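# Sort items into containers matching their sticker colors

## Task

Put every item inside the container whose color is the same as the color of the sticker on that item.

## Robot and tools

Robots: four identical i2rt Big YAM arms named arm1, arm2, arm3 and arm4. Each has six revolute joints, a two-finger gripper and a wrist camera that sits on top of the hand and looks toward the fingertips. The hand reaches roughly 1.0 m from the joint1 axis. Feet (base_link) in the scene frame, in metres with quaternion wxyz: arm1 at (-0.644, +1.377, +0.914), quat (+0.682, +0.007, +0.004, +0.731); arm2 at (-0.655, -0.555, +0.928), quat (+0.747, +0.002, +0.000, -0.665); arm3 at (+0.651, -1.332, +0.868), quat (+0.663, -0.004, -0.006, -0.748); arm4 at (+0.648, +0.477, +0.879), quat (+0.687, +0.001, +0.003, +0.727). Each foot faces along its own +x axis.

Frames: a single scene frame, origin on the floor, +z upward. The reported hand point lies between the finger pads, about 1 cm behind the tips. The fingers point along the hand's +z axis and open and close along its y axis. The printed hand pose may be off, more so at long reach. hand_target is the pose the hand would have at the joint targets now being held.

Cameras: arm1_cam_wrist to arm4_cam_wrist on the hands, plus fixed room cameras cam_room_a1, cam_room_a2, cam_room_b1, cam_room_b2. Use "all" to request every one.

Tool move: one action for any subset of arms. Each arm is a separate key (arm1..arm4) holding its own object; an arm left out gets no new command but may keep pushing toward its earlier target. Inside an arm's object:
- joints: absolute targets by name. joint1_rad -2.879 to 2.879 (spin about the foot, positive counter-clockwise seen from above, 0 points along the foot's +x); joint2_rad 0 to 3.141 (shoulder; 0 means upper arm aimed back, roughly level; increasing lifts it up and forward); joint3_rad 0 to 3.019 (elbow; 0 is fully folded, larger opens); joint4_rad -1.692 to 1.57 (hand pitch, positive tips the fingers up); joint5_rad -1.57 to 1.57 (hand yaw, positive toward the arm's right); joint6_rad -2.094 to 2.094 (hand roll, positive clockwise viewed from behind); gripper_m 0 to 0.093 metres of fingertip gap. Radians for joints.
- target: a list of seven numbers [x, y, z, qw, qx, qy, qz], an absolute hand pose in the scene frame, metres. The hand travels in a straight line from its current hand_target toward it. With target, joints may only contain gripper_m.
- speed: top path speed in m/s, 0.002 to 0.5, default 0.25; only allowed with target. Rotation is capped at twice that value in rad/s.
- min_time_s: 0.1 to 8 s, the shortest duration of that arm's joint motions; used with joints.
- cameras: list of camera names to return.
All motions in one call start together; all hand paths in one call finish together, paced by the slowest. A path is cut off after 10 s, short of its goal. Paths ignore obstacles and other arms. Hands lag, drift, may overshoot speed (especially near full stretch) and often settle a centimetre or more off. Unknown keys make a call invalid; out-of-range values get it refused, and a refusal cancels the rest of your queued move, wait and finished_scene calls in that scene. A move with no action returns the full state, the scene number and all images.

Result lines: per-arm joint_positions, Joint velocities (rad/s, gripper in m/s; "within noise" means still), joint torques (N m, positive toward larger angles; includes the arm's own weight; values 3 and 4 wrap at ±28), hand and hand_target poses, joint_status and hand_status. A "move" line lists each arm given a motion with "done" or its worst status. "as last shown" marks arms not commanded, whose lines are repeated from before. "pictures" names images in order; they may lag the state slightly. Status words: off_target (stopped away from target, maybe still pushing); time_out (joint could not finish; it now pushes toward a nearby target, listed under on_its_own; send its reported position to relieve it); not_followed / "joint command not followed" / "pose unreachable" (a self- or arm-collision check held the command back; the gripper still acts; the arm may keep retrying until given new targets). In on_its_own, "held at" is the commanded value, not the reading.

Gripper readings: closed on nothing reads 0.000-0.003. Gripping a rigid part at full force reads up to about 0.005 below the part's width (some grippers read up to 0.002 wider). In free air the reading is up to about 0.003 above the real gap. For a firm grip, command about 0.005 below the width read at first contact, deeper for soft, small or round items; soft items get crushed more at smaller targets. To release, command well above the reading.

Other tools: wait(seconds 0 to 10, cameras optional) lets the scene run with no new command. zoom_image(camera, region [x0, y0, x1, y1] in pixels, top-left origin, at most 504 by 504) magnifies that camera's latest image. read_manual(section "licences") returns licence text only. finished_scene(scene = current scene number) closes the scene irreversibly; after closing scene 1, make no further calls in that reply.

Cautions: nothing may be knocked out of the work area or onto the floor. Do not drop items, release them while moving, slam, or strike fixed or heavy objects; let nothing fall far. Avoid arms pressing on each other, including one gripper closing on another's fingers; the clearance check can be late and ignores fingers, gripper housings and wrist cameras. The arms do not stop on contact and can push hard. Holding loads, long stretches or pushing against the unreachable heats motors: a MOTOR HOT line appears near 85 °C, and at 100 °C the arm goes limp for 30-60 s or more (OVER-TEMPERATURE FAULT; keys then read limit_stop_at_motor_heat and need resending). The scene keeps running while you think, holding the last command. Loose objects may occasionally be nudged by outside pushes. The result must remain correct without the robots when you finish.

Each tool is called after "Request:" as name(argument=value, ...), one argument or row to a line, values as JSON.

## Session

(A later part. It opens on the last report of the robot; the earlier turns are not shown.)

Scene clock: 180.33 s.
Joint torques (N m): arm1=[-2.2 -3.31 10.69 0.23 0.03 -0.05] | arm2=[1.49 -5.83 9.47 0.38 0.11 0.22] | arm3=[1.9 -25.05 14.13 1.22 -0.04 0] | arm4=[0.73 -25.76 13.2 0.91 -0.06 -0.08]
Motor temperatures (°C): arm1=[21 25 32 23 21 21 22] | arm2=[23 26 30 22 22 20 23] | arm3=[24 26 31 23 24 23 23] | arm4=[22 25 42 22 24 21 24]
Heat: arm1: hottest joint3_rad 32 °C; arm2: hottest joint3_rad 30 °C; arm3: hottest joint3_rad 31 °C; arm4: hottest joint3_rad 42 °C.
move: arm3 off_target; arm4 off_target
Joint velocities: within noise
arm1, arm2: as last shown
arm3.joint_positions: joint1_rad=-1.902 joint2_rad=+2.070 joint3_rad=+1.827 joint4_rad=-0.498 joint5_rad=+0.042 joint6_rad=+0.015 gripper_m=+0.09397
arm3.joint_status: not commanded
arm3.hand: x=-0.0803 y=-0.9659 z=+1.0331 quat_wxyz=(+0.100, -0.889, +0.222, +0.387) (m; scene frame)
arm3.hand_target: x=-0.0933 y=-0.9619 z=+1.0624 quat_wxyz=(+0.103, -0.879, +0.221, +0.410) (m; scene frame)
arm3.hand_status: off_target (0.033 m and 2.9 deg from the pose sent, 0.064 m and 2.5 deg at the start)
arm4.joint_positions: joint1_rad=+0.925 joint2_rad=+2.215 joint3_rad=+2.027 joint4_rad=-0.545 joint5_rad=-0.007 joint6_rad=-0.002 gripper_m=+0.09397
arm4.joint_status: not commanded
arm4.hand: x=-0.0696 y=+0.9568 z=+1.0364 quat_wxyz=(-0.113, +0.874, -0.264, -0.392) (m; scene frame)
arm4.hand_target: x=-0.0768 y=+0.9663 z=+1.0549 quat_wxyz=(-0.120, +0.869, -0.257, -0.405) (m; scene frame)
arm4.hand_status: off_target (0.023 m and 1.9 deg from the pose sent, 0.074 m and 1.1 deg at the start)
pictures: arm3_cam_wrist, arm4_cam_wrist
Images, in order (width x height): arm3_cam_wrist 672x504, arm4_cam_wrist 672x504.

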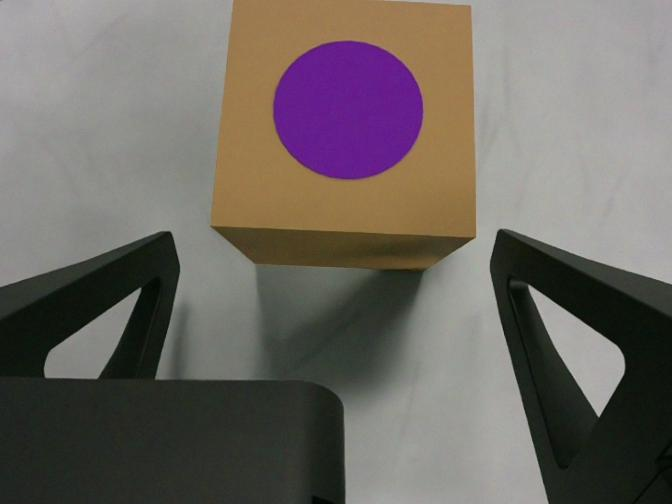

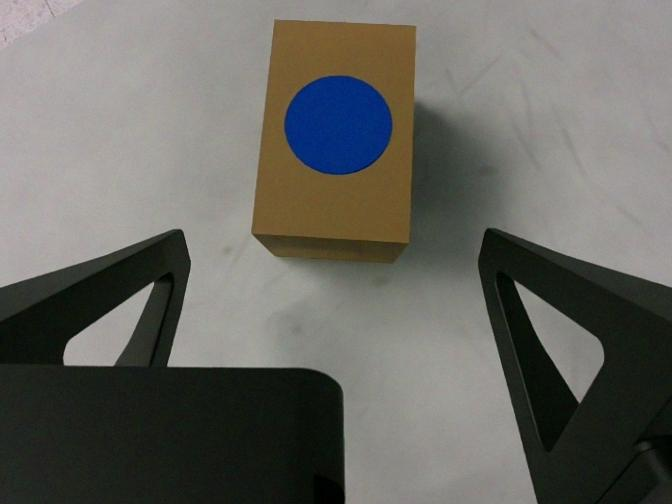

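Request:
move(
  arm4={"target":[-0.100,0.9816,1.028,0.12,-0.869,0.257,0.405],"speed":0.15},
  arm3={"target":[-0.119,-0.946,1.038,0.103,-0.879,0.221,0.41],"speed":0.15},
  cameras=["arm3_cam_wrist","arm4_cam_wrist"],
)

Scene clock: 186.30 s.
Joint torques (N m): arm1=[-2.2 -2.67 10.7 0.25 -0.04 -0.01] | arm2=[1.49 -5.89 9.5 0.4 0.11 0.22] | arm3=[1.44 -24.64 13.94 1.2 -0.01 -0.07] | arm4=[0.26 -25.88 13.31 0.83 -0.04 -0.1]
Motor temperatures (°C): arm1=[21 25 32 23 21 21 22] | arm2=[23 26 30 22 22 20 23] | arm3=[24 26 31 23 24 23 23] | arm4=[22 26 42 22 24 21 24]
Heat: arm1: hottest joint3_rad 32 °C; arm2: hottest joint3_rad 30 °C; arm3: hottest joint3_rad 31 °C; arm4: hottest joint3_rad 42 °C.
move: arm3 off_target; arm4 off_target
Joint velocities: within noise
arm1, arm2: as last shown
arm3.joint_positions: joint1_rad=-1.902 joint2_rad=+2.151 joint3_rad=+1.935 joint4_rad=-0.500 joint5_rad=+0.038 joint6_rad=+0.018 gripper_m=+0.09397
arm3.joint_status: not commanded
arm3.hand: x=-0.1075 y=-0.9532 z=+1.0265 quat_wxyz=(+0.100, -0.884, +0.222, +0.399) (m; scene frame)
arm3.hand_target: x=-0.1179 y=-0.9464 z=+1.0380 quat_wxyz=(+0.103, -0.879, +0.221, +0.410) (m; scene frame)
arm3.hand_status: off_target (0.018 m and 1.4 deg from the pose sent, 0.044 m and 2.9 deg at the start)
arm4.joint_positions: joint1_rad=+0.925 joint2_rad=+2.309 joint3_rad=+2.145 joint4_rad=-0.557 joint5_rad=-0.007 joint6_rad=-0.002 gripper_m=+0.09397
arm4.joint_status: not commanded
arm4.hand: x=-0.0920 y=+0.9717 z=+1.0195 quat_wxyz=(-0.115, +0.872, -0.263, -0.397) (m; scene frame)
arm4.hand_target: x=-0.0990 y=+0.9810 z=+1.0281 quat_wxyz=(-0.120, +0.869, -0.257, -0.406) (m; scene frame)
arm4.hand_status: off_target (0.015 m and 1.3 deg from the pose sent, 0.040 m and 1.9 deg at the start)
pictures: arm3_cam_wrist, arm4_cam_wrist
Images, in order (width x height): arm3_cam_wrist 672x504, arm4_cam_wrist 672x504.

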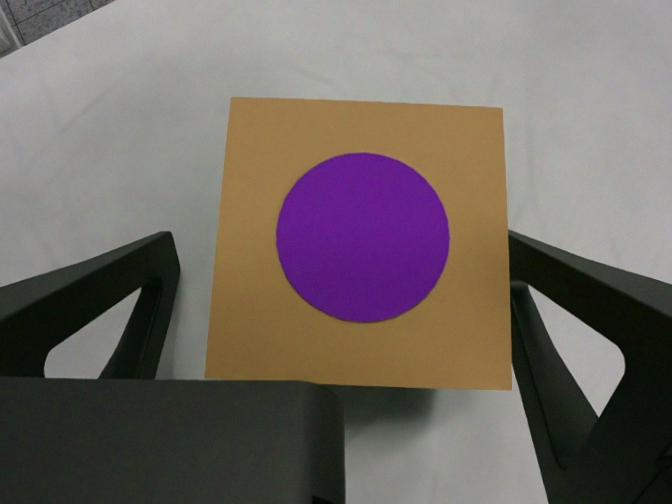

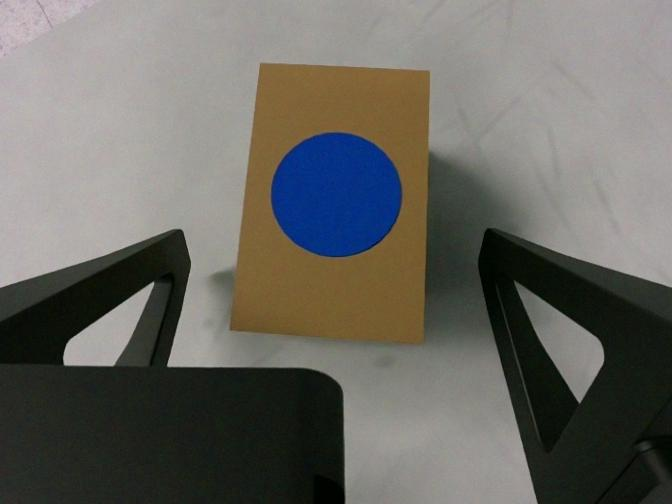

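Request:
move(
  arm4={"target":[-0.109,0.987,1.016,0.12,-0.869,0.257,0.405],"speed":0.1},
  arm3={"target":[-0.116,-0.940,1.023,0.103,-0.879,0.221,0.41],"speed":0.1},
  cameras=["arm3_cam_wrist","arm4_cam_wrist"],
)

Scene clock: 192.63 s.
Joint torques (N m): arm1=[-2.67 -2.43 10.7 0.05 -0.02 0.01] | arm2=[1.61 -5.95 9.48 0.38 0.11 0.22] | arm3=[0.85 -23.94 12.11 2.11 -0.08 -0.12] | arm4=[1.03 -25.82 13.27 0.87 -0.03 -0.05]
Motor temperatures (°C): arm1=[21 25 32 23 21 21 22] | arm2=[23 26 30 22 22 20 23] | arm3=[24 26 32 23 24 23 23] | arm4=[22 27 42 22 24 21 24]
Heat: arm1: hottest joint3_rad 32 °C; arm2: hottest joint3_rad 30 °C; arm3: hottest joint3_rad 32 °C; arm4: hottest joint3_rad 42 °C.
move: arm3 off_target; arm4 off_target
Joint velocities: within noise
arm1, arm2: as last shown
arm3.joint_positions: joint1_rad=-1.902 joint2_rad=+2.155 joint3_rad=+1.935 joint4_rad=-0.490 joint5_rad=+0.033 joint6_rad=+0.017 gripper_m=+0.09397
arm3.joint_status: not commanded
arm3.hand: x=-0.1094 y=-0.9533 z=+1.0251 quat_wxyz=(+0.099, -0.883, +0.220, +0.402) (m; scene frame)
arm3.hand_target: x=-0.1151 y=-0.9402 z=+1.0231 quat_wxyz=(+0.103, -0.879, +0.221, +0.410) (m; scene frame)
arm3.hand_status: off_target (0.015 m and 1.2 deg from the pose sent, 0.016 m and 1.4 deg at the start)
arm4.joint_positions: joint1_rad=+0.925 joint2_rad=+2.346 joint3_rad=+2.198 joint4_rad=-0.562 joint5_rad=-0.007 joint6_rad=-0.005 gripper_m=+0.09397
arm4.joint_status: not commanded
arm4.hand: x=-0.1014 y=+0.9780 z=+1.0166 quat_wxyz=(-0.117, +0.870, -0.261, -0.402) (m; scene frame)
arm4.hand_target: x=-0.1081 y=+0.9865 z=+1.0160 quat_wxyz=(-0.120, +0.869, -0.257, -0.406) (m; scene frame)
arm4.hand_status: off_target (0.012 m and 0.7 deg from the pose sent, 0.023 m and 1.3 deg at the start)
pictures: arm3_cam_wrist, arm4_cam_wrist
Images, in order (width x height): arm3_cam_wrist 672x504, arm4_cam_wrist 672x504.

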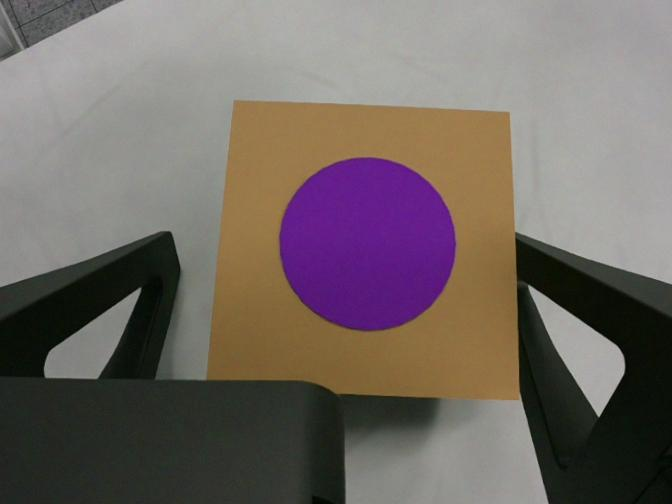

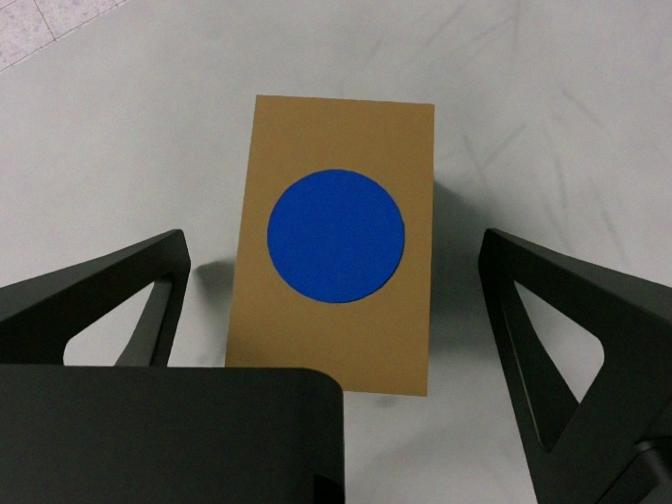

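Request:
move(
  arm4={"target":[-0.109,0.987,1.002,0.12,-0.869,0.257,0.405],"speed":0.1},
  arm3={"target":[-0.109,-0.926,1.003,0.103,-0.879,0.221,0.41],"speed":0.1},
  cameras=["arm3_cam_wrist","arm4_cam_wrist"],
)

Scene clock: 199.93 s.
Joint torques (N m): arm1=[-2.9 -2.14 10.73 0.18 0.02 0.01] | arm2=[1.55 -5.89 9.47 0.35 0.11 0.22] | arm3=[0.26 -23.88 9.84 2 -0.02 -0.11] | arm4=[0.38 -25.58 11.62 1.78 -0.03 -0.04]
Motor temperatures (°C): arm1=[21 25 32 23 21 21 22] | arm2=[23 26 30 22 22 20 23] | arm3=[24 26 33 23 24 23 23] | arm4=[22 28 41 22 24 21 24]
Heat: arm1: hottest joint3_rad 32 °C; arm2: hottest joint3_rad 30 °C; arm3: hottest joint3_rad 33 °C; arm4: hottest joint3_rad 41 °C.
move: arm3 off_target; arm4 off_target
Joint velocities: within noise
arm1, arm2: as last shown
arm3.joint_positions: joint1_rad=-1.917 joint2_rad=+2.165 joint3_rad=+1.935 joint4_rad=-0.444 joint5_rad=+0.014 joint6_rad=+0.002 gripper_m=+0.09397
arm3.joint_status: not commanded
arm3.hand: x=-0.1122 y=-0.9418 z=+1.0251 quat_wxyz=(+0.100, -0.877, +0.215, +0.418) (m; scene frame)
arm3.hand_target: x=-0.1080 y=-0.9267 z=+1.0033 quat_wxyz=(+0.103, -0.879, +0.221, +0.410) (m; scene frame)
arm3.hand_status: off_target (0.027 m and 1.2 deg from the pose sent, 0.035 m and 1.2 deg at the start)
arm4.joint_positions: joint1_rad=+0.925 joint2_rad=+2.347 joint3_rad=+2.198 joint4_rad=-0.562 joint5_rad=-0.007 joint6_rad=-0.005 gripper_m=+0.09397
arm4.joint_status: not commanded
arm4.hand: x=-0.1014 y=+0.9780 z=+1.0156 quat_wxyz=(-0.117, +0.870, -0.261, -0.401) (m; scene frame)
arm4.hand_target: x=-0.1078 y=+0.9863 z=+1.0019 quat_wxyz=(-0.120, +0.869, -0.257, -0.405) (m; scene frame)
arm4.hand_status: off_target (0.018 m and 0.7 deg from the pose sent, 0.019 m and 0.7 deg at the start)
pictures: arm3_cam_wrist, arm4_cam_wrist
Images, in order (width x height): arm3_cam_wrist 672x504, arm4_cam_wrist 672x504.

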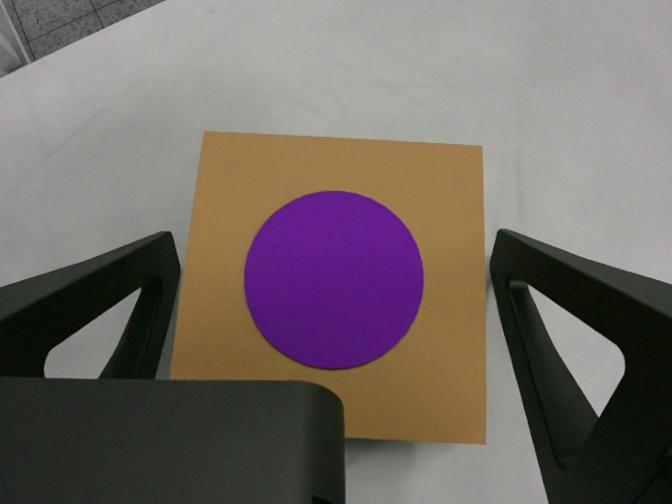

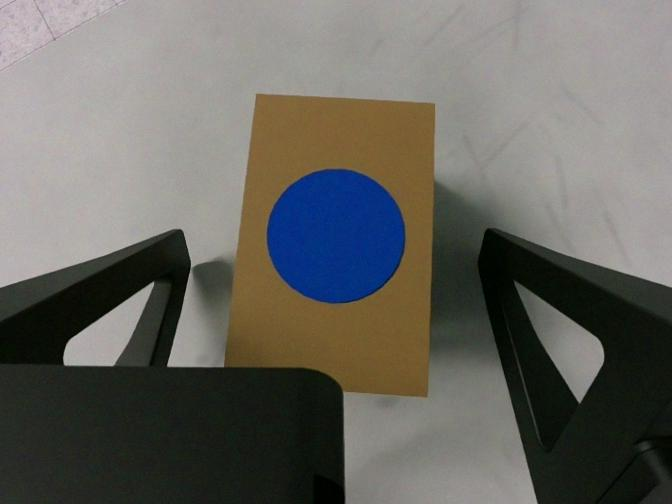

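Request:
move(
  arm4={"joints":{"gripper_m":0.03}},
  arm3={"joints":{"gripper_m":0.04}},
  cameras=["arm3_cam_wrist","arm4_cam_wrist"],
)

Scene clock: 206.20 s.
Joint torques (N m): arm1=[-3.08 -2.49 10.77 0.27 0 0] | arm2=[1.55 -5.71 9.48 0.39 0.11 0.22] | arm3=[0.67 -23.94 9.78 1.96 0.03 -0.09] | arm4=[0.62 -25.29 11.52 1.76 -0.03 -0.06]
Motor temperatures (°C): arm1=[21 25 32 23 21 21 22] | arm2=[23 26 30 22 22 20 23] | arm3=[24 26 33 23 24 23 23] | arm4=[22 28 41 22 24 21 24]
Heat: arm1: hottest joint3_rad 32 °C; arm2: hottest joint3_rad 30 °C; arm3: hottest joint3_rad 33 °C; arm4: hottest joint3_rad 41 °C.
move: arm3 off_target; arm4 off_target
Joint velocities: within noise
arm1, arm2: as last shown
arm3.joint_positions: joint1_rad=-1.921 joint2_rad=+2.166 joint3_rad=+1.935 joint4_rad=-0.443 joint5_rad=+0.013 joint6_rad=+0.001 gripper_m=+0.05285
arm3.joint_status: gripper_m off_target (ended at +0.05289, target +0.04000)
arm3.hand: x=-0.1108 y=-0.9387 z=+1.0250 quat_wxyz=(+0.101, -0.877, +0.216, +0.418) (m; scene frame)
arm3.hand_target: x=-0.1079 y=-0.9265 z=+1.0031 quat_wxyz=(+0.103, -0.879, +0.221, +0.410) (m; scene frame)
arm3.hand_status: not commanded
arm4.joint_positions: joint1_rad=+0.925 joint2_rad=+2.348 joint3_rad=+2.198 joint4_rad=-0.560 joint5_rad=-0.007 joint6_rad=-0.005 gripper_m=+0.04467
arm4.joint_status: gripper_m off_target (ended at +0.04470, target +0.03000)
arm4.hand: x=-0.1016 y=+0.9781 z=+1.0151 quat_wxyz=(-0.117, +0.870, -0.261, -0.401) (m; scene frame)
arm4.hand_target: x=-0.1078 y=+0.9862 z=+1.0018 quat_wxyz=(-0.120, +0.869, -0.257, -0.405) (m; scene frame)
arm4.hand_status: not commanded
pictures: arm3_cam_wrist, arm4_cam_wrist
Images, in order (width x height): arm3_cam_wrist 672x504, arm4_cam_wrist 672x504.

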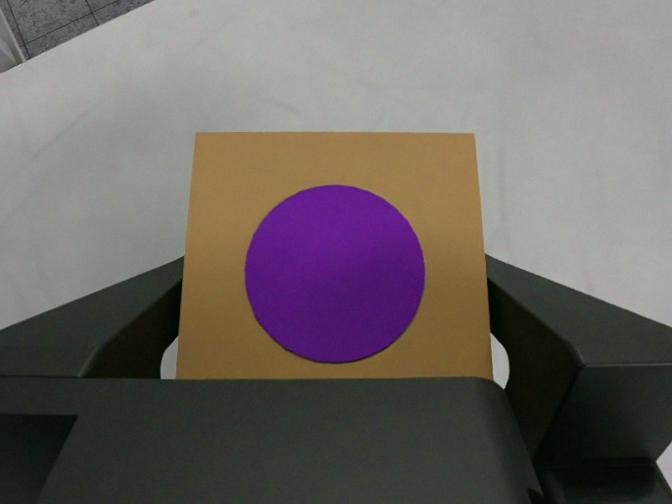

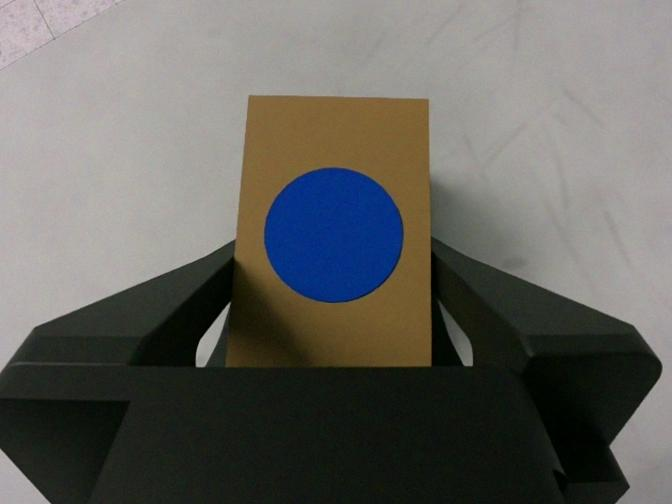

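Request:
move(
  arm4={"target":[-0.105,0.982,1.125,0.12,-0.869,0.257,0.405],"speed":0.2},
  arm3={"target":[-0.111,-0.936,1.125,0.103,-0.879,0.221,0.41],"speed":0.2},
)

Request:
move(
  arm4={"target":[0.30,0.70,1.2,0.12,-0.869,0.257,0.405],"speed":0.3},
  arm3={"target":[0.30,-1.145,1.2,0.103,-0.879,0.221,0.41],"speed":0.3},
  cameras=["arm3_cam_wrist","arm4_cam_wrist","cam_room_b1","cam_room_b2"],
)

Scene clock: 213.27 s.
Joint torques (N m): arm1=[-2.32 -1.9 10.74 0.18 -0.02 0] | arm2=[1.55 -5.83 9.48 0.39 0.11 0.22] | arm3=[1.61 -27.69 14.49 1.28 0.12 0] | arm4=[0.91 -27.87 13.27 0.98 0.03 -0.05]
Motor temperatures (°C): arm1=[21 25 32 23 21 21 22] | arm2=[23 26 30 22 22 20 23] | arm3=[24 26 33 23 24 23 23] | arm4=[22 27 41 22 24 21 25]
Heat: arm1: hottest joint3_rad 32 °C; arm2: hottest joint3_rad 30 °C; arm3: hottest joint3_rad 33 °C; arm4: hottest joint3_rad 41 °C.
move: arm3 off_target; arm4 off_target
Joint velocities: within noise
arm1.joint_positions: joint1_rad=-2.299 joint2_rad=+1.044 joint3_rad=+1.062 joint4_rad=-1.560 joint5_rad=-0.007 joint6_rad=-0.008 gripper_m=+0.08496
arm1.joint_status: not commanded
arm1.hand: x=-0.4187 y=+1.2062 z=+1.1613 quat_wxyz=(-0.007, -0.320, -0.947, +0.003) (m; scene frame)
arm1.hand_target: x=-0.4201 y=+1.2051 z=+1.1600 quat_wxyz=(+0.000, -0.321, -0.947, +0.000) (m; scene frame)
arm1.hand_status: not commanded
arm2.joint_positions: joint1_rad=+0.869 joint2_rad=+1.054 joint3_rad=+1.069 joint4_rad=-1.547 joint5_rad=+0.001 joint6_rad=+0.003 gripper_m=+0.08994
arm2.joint_status: not commanded
arm2.hand: x=-0.4180 y=-0.7142 z=+1.1793 quat_wxyz=(-0.019, -0.289, -0.957, +0.004) (m; scene frame)
arm2.hand_target: x=-0.4202 y=-0.7100 z=+1.1702 quat_wxyz=(+0.000, -0.292, -0.956, +0.000) (m; scene frame)
arm2.hand_status: not commanded
arm3.joint_positions: joint1_rad=-1.921 joint2_rad=+2.143 joint3_rad=+2.093 joint4_rad=-0.704 joint5_rad=+0.022 joint6_rad=+0.001 gripper_m=+0.05288
arm3.joint_status: not commanded
arm3.hand: x=-0.1016 y=-0.9409 z=+1.0843 quat_wxyz=(+0.096, -0.892, +0.221, +0.382) (m; scene frame)
arm3.hand_target: x=-0.1088 y=-0.9370 z=+1.1252 quat_wxyz=(+0.103, -0.879, +0.221, +0.410) (m; scene frame)
arm3.hand_status: off_target (0.042 m and 3.7 deg from the pose sent, 0.100 m and 1.2 deg at the start)
arm4.joint_positions: joint1_rad=+0.925 joint2_rad=+2.348 joint3_rad=+2.440 joint4_rad=-0.829 joint5_rad=-0.007 joint6_rad=-0.005 gripper_m=+0.04467
arm4.joint_status: not commanded
arm4.hand: x=-0.0996 y=+0.9773 z=+1.1020 quat_wxyz=(-0.113, +0.875, -0.263, -0.389) (m; scene frame)
arm4.hand_target: x=-0.1039 y=+0.9813 z=+1.1248 quat_wxyz=(-0.120, +0.869, -0.257, -0.406) (m; scene frame)
arm4.hand_status: off_target (0.024 m and 2.2 deg from the pose sent, 0.110 m and 0.7 deg at the start)
pictures: none

Scene clock: 215.73 s.
Joint torques (N m): arm1=[-2.43 -2.43 10.8 0.1 -0.02 -0.01] | arm2=[1.49 -5.89 9.46 0.38 0.11 0.22] | arm3=[1.73 -4.37 9.5 1.39 0.14 0.02] | arm4=[1.32 -4.31 9.7 0.96 0.2 0.16]
Motor temperatures (°C): arm1=[21 25 32 23 21 21 21] | arm2=[23 25 30 22 22 20 23] | arm3=[24 26 33 23 24 23 24] | arm4=[22 27 41 22 24 21 25]
Heat: arm1: hottest joint3_rad 32 °C; arm2: hottest joint3_rad 30 °C; arm3: hottest joint3_rad 33 °C; arm4: hottest joint3_rad 41 °C.
move: arm3 done; arm4 done
Joint velocities: within noise
arm1, arm2: as last shown
arm3.joint_positions: joint1_rad=-1.921 joint2_rad=+0.846 joint3_rad=+0.942 joint4_rad=-0.774 joint5_rad=+0.026 joint6_rad=+0.001 gripper_m=+0.05289
arm3.joint_status: not commanded
arm3.hand: x=+0.3009 y=-1.1434 z=+1.2048 quat_wxyz=(+0.106, -0.877, +0.219, +0.415) (m; scene frame)
arm3.hand_target: x=+0.3001 y=-1.1450 z=+1.2001 quat_wxyz=(+0.103, -0.879, +0.221, +0.410) (m; scene frame)
arm3.hand_status: done (0.005 m and 0.8 deg from the pose sent, 0.465 m and 3.7 deg at the start)
arm4.joint_positions: joint1_rad=+0.951 joint2_rad=+0.897 joint3_rad=+0.927 joint4_rad=-0.716 joint5_rad=+0.014 joint6_rad=-0.005 gripper_m=+0.04467
arm4.joint_status: not commanded
arm4.hand: x=+0.3025 y=+0.7013 z=+1.2033 quat_wxyz=(-0.124, +0.867, -0.253, -0.411) (m; scene frame)
arm4.hand_target: x=+0.3001 y=+0.7000 z=+1.1998 quat_wxyz=(-0.120, +0.869, -0.257, -0.405) (m; scene frame)
arm4.hand_status: done (0.004 m and 1.0 deg from the pose sent, 0.496 m and 2.2 deg at the start)
pictures: arm3_cam_wrist, arm4_cam_wrist, cam_room_b1, cam_room_b2
Images, in order (width x height): arm3_cam_wrist 672x504, arm4_cam_wrist 672x504, cam_room_b1 672x504, cam_room_b2 672x504.

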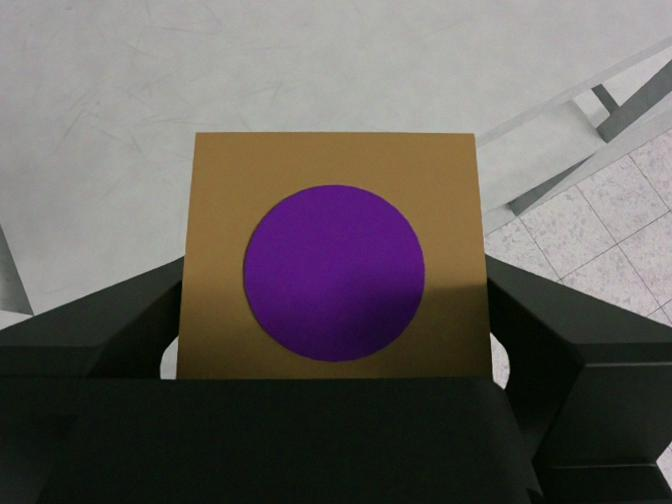

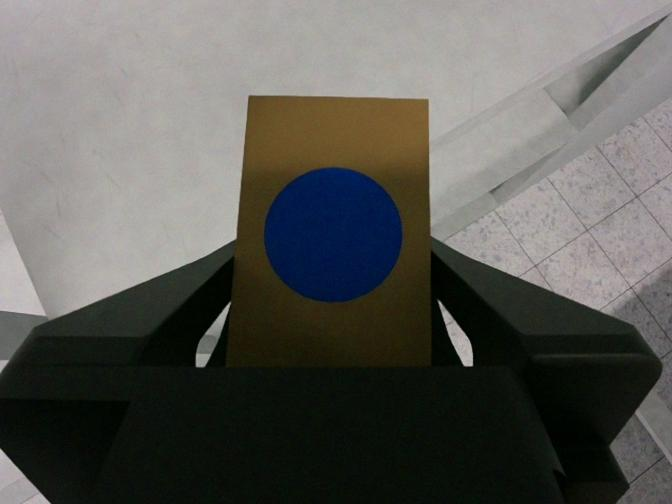

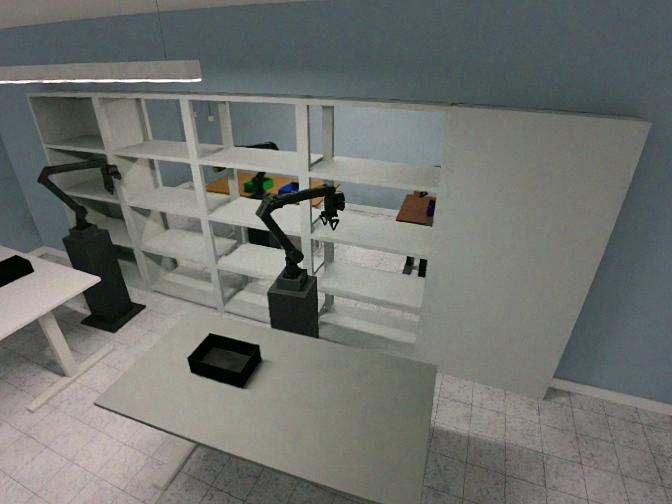

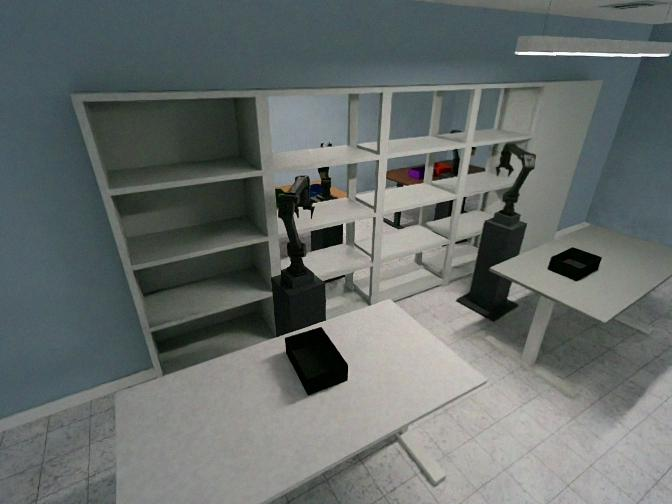

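Request:
move(
  arm4={"joints":{"joint2_rad":0.8,"joint3_rad":1.0,"joint4_rad":-1.3,"joint5_rad":0,"joint6_rad":0}},
  arm3={"joints":{"joint2_rad":0.8,"joint3_rad":1.0,"joint4_rad":-1.3,"joint5_rad":0,"joint6_rad":0}},
)

Request:
move(
  arm4={"joints":{"joint1_rad":-1.6},"min_time_s":3},
  arm3={"joints":{"joint1_rad":1.6},"min_time_s":3.5},
  cameras=["arm3_cam_wrist","arm4_cam_wrist","cam_room_a1","cam_room_a2"],
)

Scene clock: 223.47 s.
Joint torques (N m): arm1=[-2.67 -2.55 10.88 0.27 0 -0.01] | arm2=[1.38 -5.83 9.48 0.36 0.11 0.21] | arm3=[1.67 -3.84 14.04 0.61 -0.09 -0.06] | arm4=[1.03 -2.9 12.07 0.47 -0.03 0.1]
Motor temperatures (°C): arm1=[21 25 32 23 21 21 21] | arm2=[23 25 30 22 22 20 23] | arm3=[24 26 33 23 24 23 24] | arm4=[22 26 41 22 24 21 25]
Heat: arm1: hottest joint3_rad 32 °C; arm2: hottest joint3_rad 30 °C; arm3: hottest joint3_rad 33 °C; arm4: hottest joint3_rad 41 °C.
move: arm3 done; arm4 done
Joint velocities: within noise
arm1, arm2: as last shown
arm3.joint_positions: joint1_rad=-1.921 joint2_rad=+0.803 joint3_rad=+0.943 joint4_rad=-1.294 joint5_rad=+0.002 joint6_rad=+0.001 gripper_m=+0.05289
arm3.joint_status: all done
arm3.hand: x=+0.3959 y=-1.1972 z=+1.1419 quat_wxyz=(+0.043, -0.952, +0.230, +0.199) (m; scene frame)
arm3.hand_target: x=+0.3884 y=-1.1953 z=+1.1697 quat_wxyz=(+0.047, -0.947, +0.226, +0.225) (m; scene frame)
arm3.hand_status: not commanded
arm4.joint_positions: joint1_rad=+0.951 joint2_rad=+0.795 joint3_rad=+0.953 joint4_rad=-1.290 joint5_rad=+0.004 joint6_rad=-0.005 gripper_m=+0.04467
arm4.joint_status: all done
arm4.hand: x=+0.4067 y=+0.6328 z=+1.1638 quat_wxyz=(-0.060, +0.938, -0.270, -0.210) (m; scene frame)
arm4.hand_target: x=+0.4002 y=+0.6338 z=+1.1843 quat_wxyz=(-0.062, +0.935, -0.268, -0.226) (m; scene frame)
arm4.hand_status: not commanded
pictures: none

Scene clock: 227.30 s.
Joint torques (N m): arm1=[-2.32 -2.61 10.84 0.12 0.01 0] | arm2=[1.55 -5.83 9.5 0.4 0.11 0.22] | arm3=[2.02 -3.31 14 0.57 0.06 -0.06] | arm4=[1.08 -2.2 12.14 0.35 0.06 0.09]
Motor temperatures (°C): arm1=[21 25 33 23 21 21 21] | arm2=[23 25 30 22 22 20 23] | arm3=[24 26 33 23 24 23 24] | arm4=[22 26 40 22 24 21 25]
Heat: arm1: hottest joint3_rad 33 °C; arm2: hottest joint3_rad 30 °C; arm3: hottest joint3_rad 33 °C; arm4: hottest joint3_rad 40 °C.
move: arm3 done; arm4 done
Joint velocities: within noise
arm1, arm2: as last shown
arm3.joint_positions: joint1_rad=+1.591 joint2_rad=+0.803 joint3_rad=+0.943 joint4_rad=-1.294 joint5_rad=-0.001 joint6_rad=+0.001 gripper_m=+0.05294
arm3.joint_status: all done
arm3.hand: x=+0.9354 y=-1.3570 z=+1.1447 quat_wxyz=(-0.207, -0.048, -0.977, +0.017) (m; scene frame)
arm3.hand_target: x=+0.9429 y=-1.3547 z=+1.1726 quat_wxyz=(-0.234, -0.043, -0.971, +0.017) (m; scene frame)
arm3.hand_status: not commanded
arm4.joint_positions: joint1_rad=-1.599 joint2_rad=+0.795 joint3_rad=+0.953 joint4_rad=-1.290 joint5_rad=+0.001 joint6_rad=-0.005 gripper_m=+0.04455
arm4.joint_status: all done
arm4.hand: x=+0.9366 y=+0.4857 z=+1.1618 quat_wxyz=(-0.215, +0.016, -0.976, +0.000) (m; scene frame)
arm4.hand_target: x=+0.9428 y=+0.4859 z=+1.1823 quat_wxyz=(-0.231, +0.014, -0.973, -0.002) (m; scene frame)
arm4.hand_status: not commanded
pictures: arm3_cam_wrist, arm4_cam_wrist, cam_room_a1, cam_room_a2
Images, in order (width x height): arm3_cam_wrist 672x504, arm4_cam_wrist 672x504, cam_room_a1 672x504, cam_room_a2 672x504.

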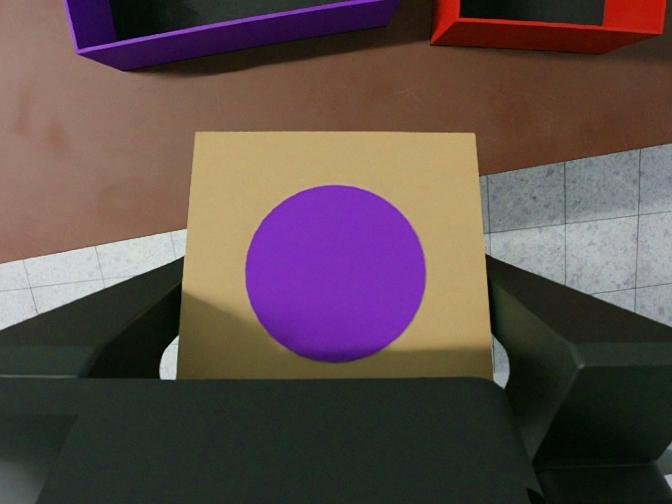

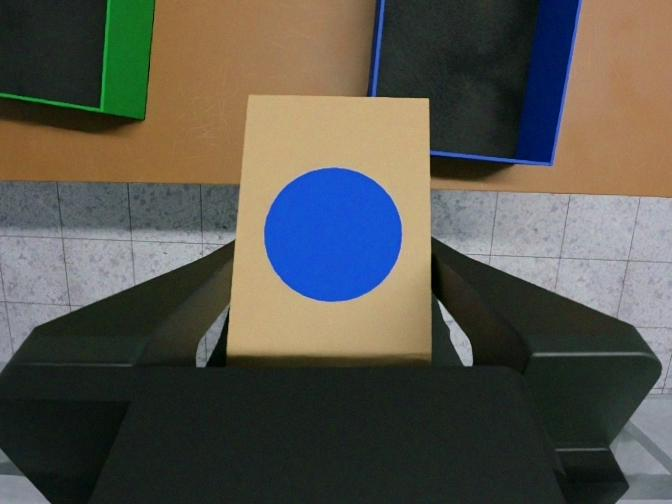

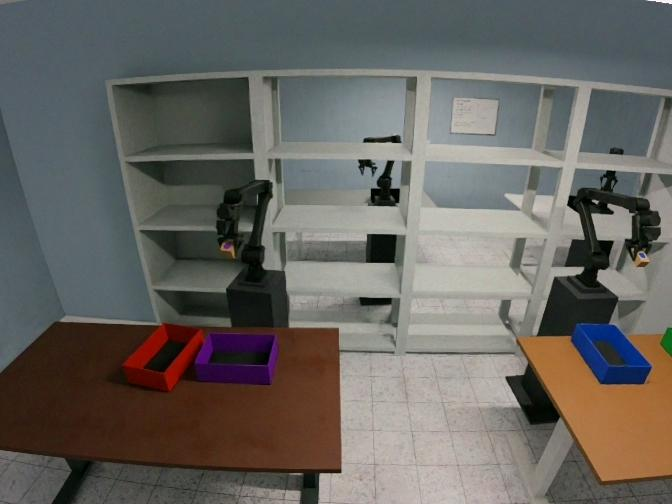

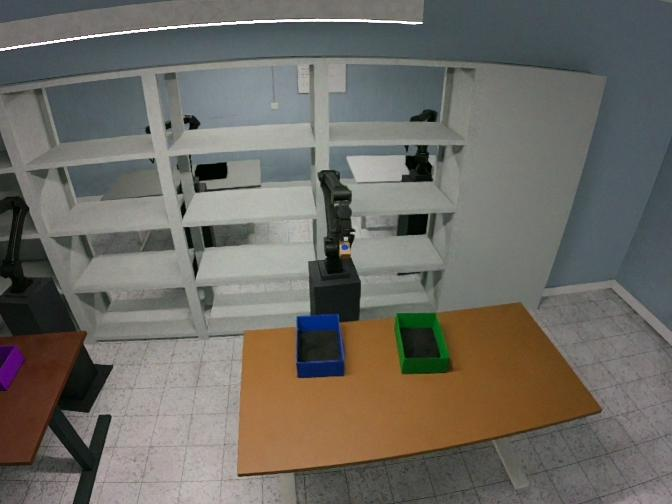

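Request:
move(
  arm4={"target":[1.08,0.342,0.98,0.413,0.136,0.898,-0.063],"speed":0.25},
  arm3={"target":[1.14,-1.28,0.98,0.430,-0.047,0.901,0.0225],"speed":0.25},
  cameras=["arm3_cam_wrist","arm4_cam_wrist","cam_room_a1","cam_room_a2"],
)

Scene clock: 260.10 s.
Joint torques (N m): arm1=[-2.08 -2.26 10.7 0.14 -0.01 0.01] | arm2=[1.55 -5.83 9.5 0.38 0.11 0.22] | arm3=[2.02 -11.52 7.66 2.36 -0.05 -0.14] | arm4=[0.62 -8.35 7.77 1.99 0.21 0.18]
Motor temperatures (°C): arm1=[21 24 33 23 21 21 21] | arm2=[23 25 30 22 22 20 23] | arm3=[24 25 36 23 24 23 24] | arm4=[22 24 40 22 24 21 26]
Heat: arm1: hottest joint3_rad 33 °C; arm2: hottest joint3_rad 30 °C; arm3: hottest joint3_rad 36 °C; arm4: hottest joint3_rad 40 °C.
move: arm3 off_target; arm4 done
Joint velocities: within noise
arm1, arm2: as last shown
arm3.joint_positions: joint1_rad=+1.777 joint2_rad=+1.366 joint3_rad=+0.653 joint4_rad=+0.000 joint5_rad=-0.012 joint6_rad=+0.015 gripper_m=+0.05294
arm3.joint_status: not commanded
arm3.hand: x=+1.1368 y=-1.2869 z=+0.9705 quat_wxyz=(-0.416, +0.037, -0.909, -0.020) (m; scene frame)
arm3.hand_target: x=+1.1398 y=-1.2800 z=+0.9800 quat_wxyz=(-0.430, +0.047, -0.901, -0.023) (m; scene frame)
arm3.hand_status: off_target (0.012 m and 2.2 deg from the pose sent, 0.274 m and 29.5 deg at the start)
arm4.joint_positions: joint1_rad=-1.930 joint2_rad=+1.271 joint3_rad=+0.552 joint4_rad=-0.017 joint5_rad=-0.010 joint6_rad=-0.015 gripper_m=+0.04453
arm4.joint_status: not commanded
arm4.hand: x=+1.0747 y=+0.3458 z=+0.9721 quat_wxyz=(-0.399, -0.128, -0.906, +0.062) (m; scene frame)
arm4.hand_target: x=+1.0798 y=+0.3420 z=+0.9801 quat_wxyz=(-0.413, -0.136, -0.898, +0.063) (m; scene frame)
arm4.hand_status: done (0.010 m and 2.0 deg from the pose sent, 0.272 m and 31.0 deg at the start)
pictures: arm3_cam_wrist, arm4_cam_wrist, cam_room_a1, cam_room_a2
Images, in order (width x height): arm3_cam_wrist 672x504, arm4_cam_wrist 672x504, cam_room_a1 672x504, cam_room_a2 672x504.

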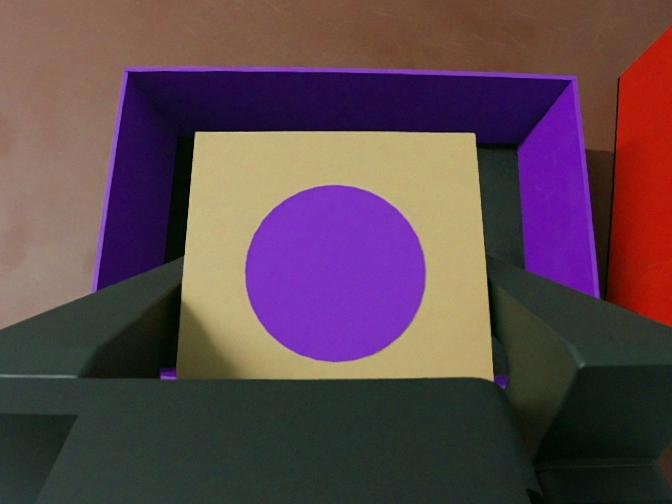

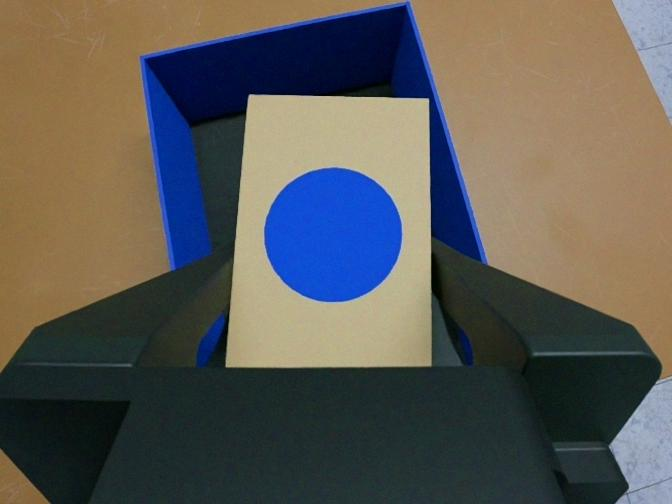

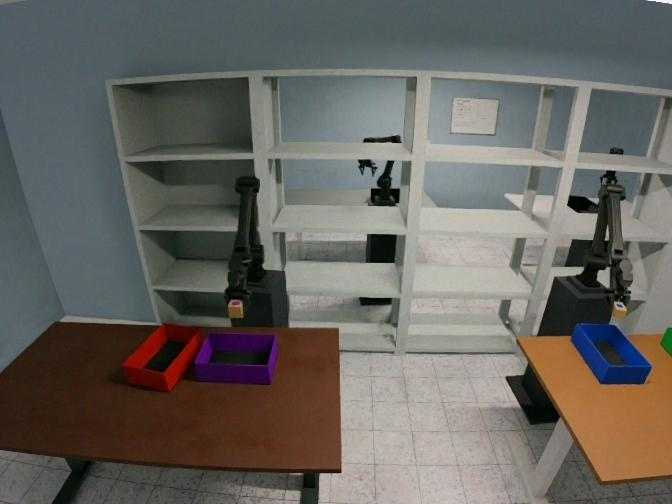

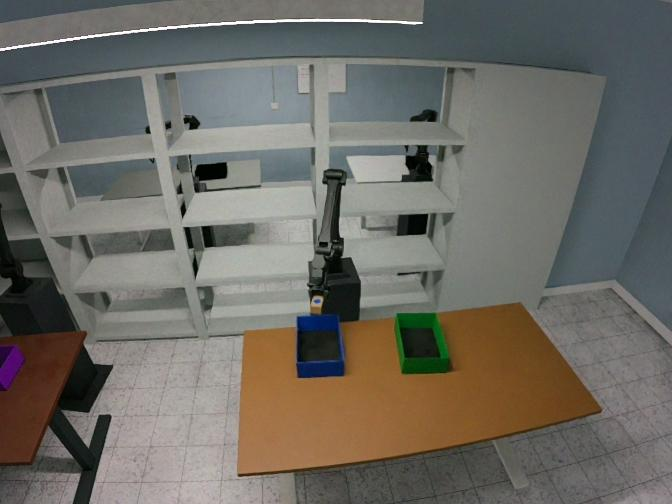

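Request:
move(
  arm4={"target":[1.118,0.338,0.845,0.406,0.064,0.911,-0.028],"speed":0.25},
  arm3={"target":[1.198,-1.287,0.845,0.430,-0.047,0.901,0.0225],"speed":0.25},
  cameras=["arm3_cam_wrist","arm4_cam_wrist","cam_room_a1","cam_room_a2"],
)

Scene clock: 274.17 s.
Joint torques (N m): arm1=[-2.55 -2.26 10.91 0.14 -0.01 0.01] | arm2=[1.49 -5.89 9.46 0.36 0.11 0.22] | arm3=[0.21 -15.38 7.25 2.28 -0.09 -0.13] | arm4=[0.44 -12.81 5.74 1.83 -0.13 -0.09]
Motor temperatures (°C): arm1=[21 24 33 23 21 21 21] | arm2=[23 25 30 22 22 20 23] | arm3=[24 25 34 23 24 23 24] | arm4=[22 24 38 22 24 21 26]
Heat: arm1: hottest joint3_rad 33 °C; arm2: hottest joint3_rad 30 °C; arm3: hottest joint3_rad 34 °C; arm4: hottest joint3_rad 38 °C.
move: arm3 off_target; arm4 off_target
Joint velocities: within noise
arm1, arm2: as last shown
arm3.joint_positions: joint1_rad=+1.777 joint2_rad=+1.849 joint3_rad=+0.691 joint4_rad=+0.419 joint5_rad=-0.031 joint6_rad=-0.002 gripper_m=+0.05295
arm3.joint_status: not commanded
arm3.hand: x=+1.1760 y=-1.2823 z=+0.8261 quat_wxyz=(-0.403, +0.049, -0.914, -0.025) (m; scene frame)
arm3.hand_target: x=+1.1970 y=-1.2871 z=+0.8455 quat_wxyz=(-0.430, +0.047, -0.901, -0.022) (m; scene frame)
arm3.hand_status: off_target (0.029 m and 3.5 deg from the pose sent, 0.140 m and 2.2 deg at the start)
arm4.joint_positions: joint1_rad=-1.961 joint2_rad=+1.775 joint3_rad=+0.558 joint4_rad=+0.428 joint5_rad=-0.149 joint6_rad=-0.117 gripper_m=+0.04454
arm4.joint_status: not commanded
arm4.hand: x=+1.1011 y=+0.3468 z=+0.8322 quat_wxyz=(-0.384, -0.071, -0.920, +0.020) (m; scene frame)
arm4.hand_target: x=+1.1173 y=+0.3381 z=+0.8455 quat_wxyz=(-0.406, -0.064, -0.911, +0.028) (m; scene frame)
arm4.hand_status: off_target (0.023 m and 3.0 deg from the pose sent, 0.134 m and 8.4 deg at the start)
pictures: arm3_cam_wrist, arm4_cam_wrist, cam_room_a1, cam_room_a2
Images, in order (width x height): arm3_cam_wrist 672x504, arm4_cam_wrist 672x504, cam_room_a1 672x504, cam_room_a2 672x504.

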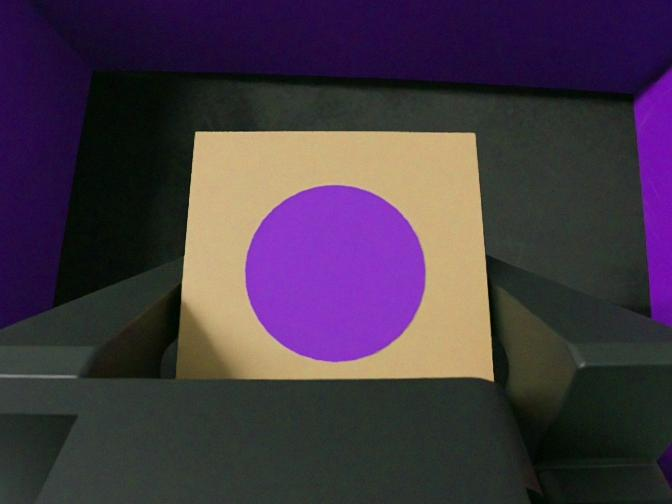

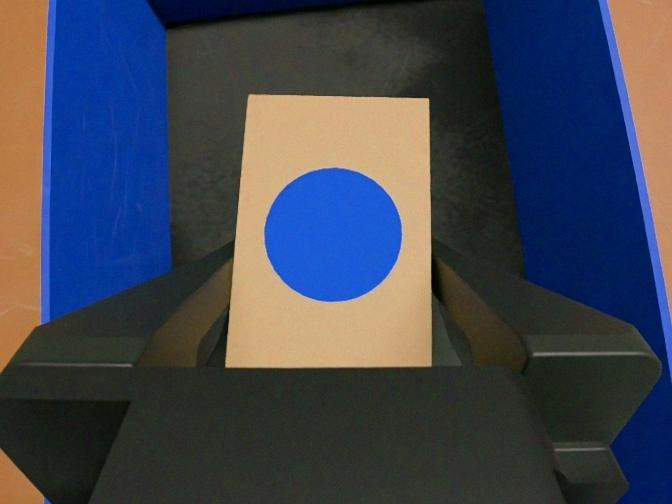

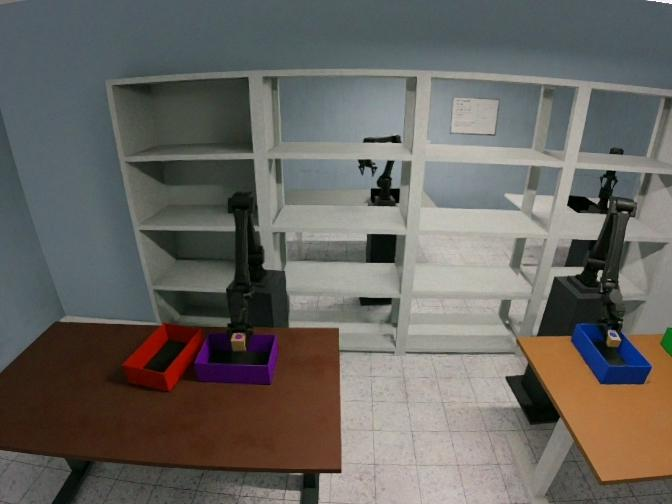

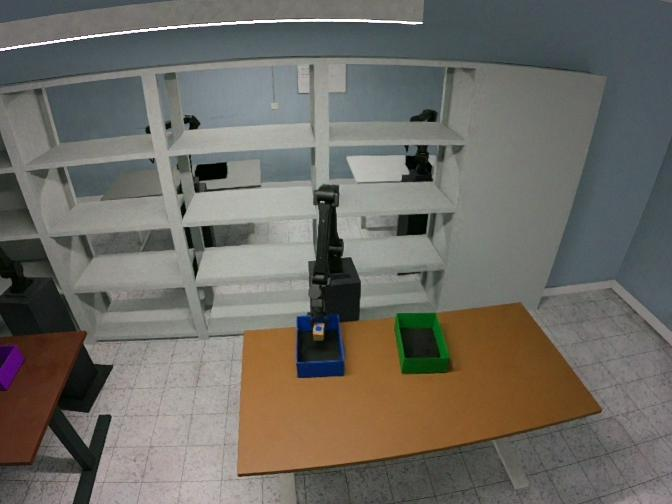

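Request:
move(
  arm4={"target":[1.134,0.335,0.782,0.406,0.064,0.911,-0.028],"speed":0.15},
  arm3={"target":[1.213,-1.293,0.79,0.430,-0.047,0.901,0.0225],"speed":0.15},
  cameras=["arm3_cam_wrist","arm4_cam_wrist"],
)

Scene clock: 281.27 s.
Joint torques (N m): arm1=[-2.37 -2.37 10.76 0.18 -0.03 -0.04] | arm2=[1.55 -5.77 9.47 0.38 0.11 0.21] | arm3=[0.15 -15.85 5.93 2.33 -0.09 -0.14] | arm4=[1.03 -14.56 4.1 1.85 0.05 -0.02]
Motor temperatures (°C): arm1=[21 24 33 23 21 21 21] | arm2=[23 25 30 22 22 20 23] | arm3=[24 25 33 23 24 23 24] | arm4=[22 24 37 22 24 21 26]
Heat: arm1: hottest joint3_rad 33 °C; arm2: hottest joint3_rad 30 °C; arm3: hottest joint3_rad 33 °C; arm4: hottest joint3_rad 37 °C.
move: arm3 off_target; arm4 off_target
Joint velocities: within noise
arm1, arm2: as last shown
arm3.joint_positions: joint1_rad=+1.763 joint2_rad=+2.022 joint3_rad=+0.751 joint4_rad=+0.547 joint5_rad=-0.042 joint6_rad=-0.011 gripper_m=+0.05295
arm3.joint_status: not commanded
arm3.hand: x=+1.1958 y=-1.2871 z=+0.7800 quat_wxyz=(-0.410, +0.049, -0.910, -0.025) (m; scene frame)
arm3.hand_target: x=+1.2124 y=-1.2932 z=+0.7904 quat_wxyz=(-0.430, +0.047, -0.901, -0.022) (m; scene frame)
arm3.hand_status: off_target (0.021 m and 2.5 deg from the pose sent, 0.053 m and 3.5 deg at the start)
arm4.joint_positions: joint1_rad=-1.961 joint2_rad=+2.006 joint3_rad=+0.627 joint4_rad=+0.603 joint5_rad=-0.149 joint6_rad=-0.117 gripper_m=+0.04454
arm4.joint_status: not commanded
arm4.hand: x=+1.1202 y=+0.3399 z=+0.7752 quat_wxyz=(-0.389, -0.070, -0.918, +0.021) (m; scene frame)
arm4.hand_target: x=+1.1335 y=+0.3351 z=+0.7822 quat_wxyz=(-0.406, -0.064, -0.911, +0.028) (m; scene frame)
arm4.hand_status: off_target (0.016 m and 2.3 deg from the pose sent, 0.061 m and 3.0 deg at the start)
pictures: arm3_cam_wrist, arm4_cam_wrist
Images, in order (width x height): arm3_cam_wrist 672x504, arm4_cam_wrist 672x504.

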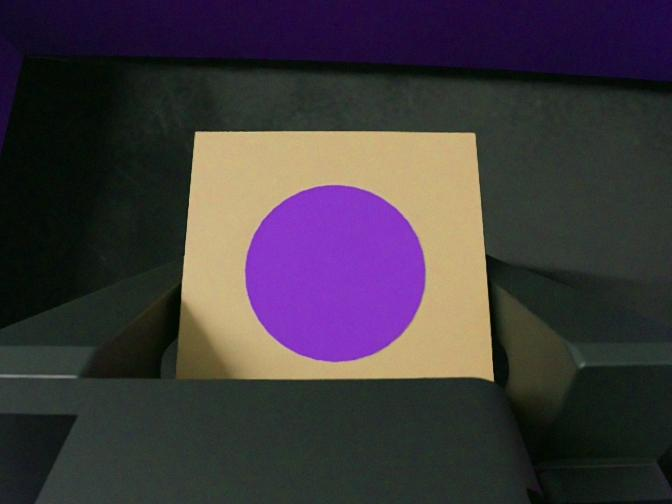

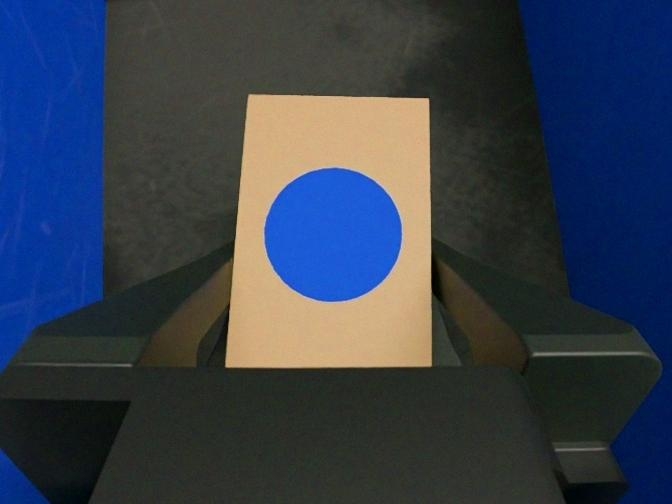

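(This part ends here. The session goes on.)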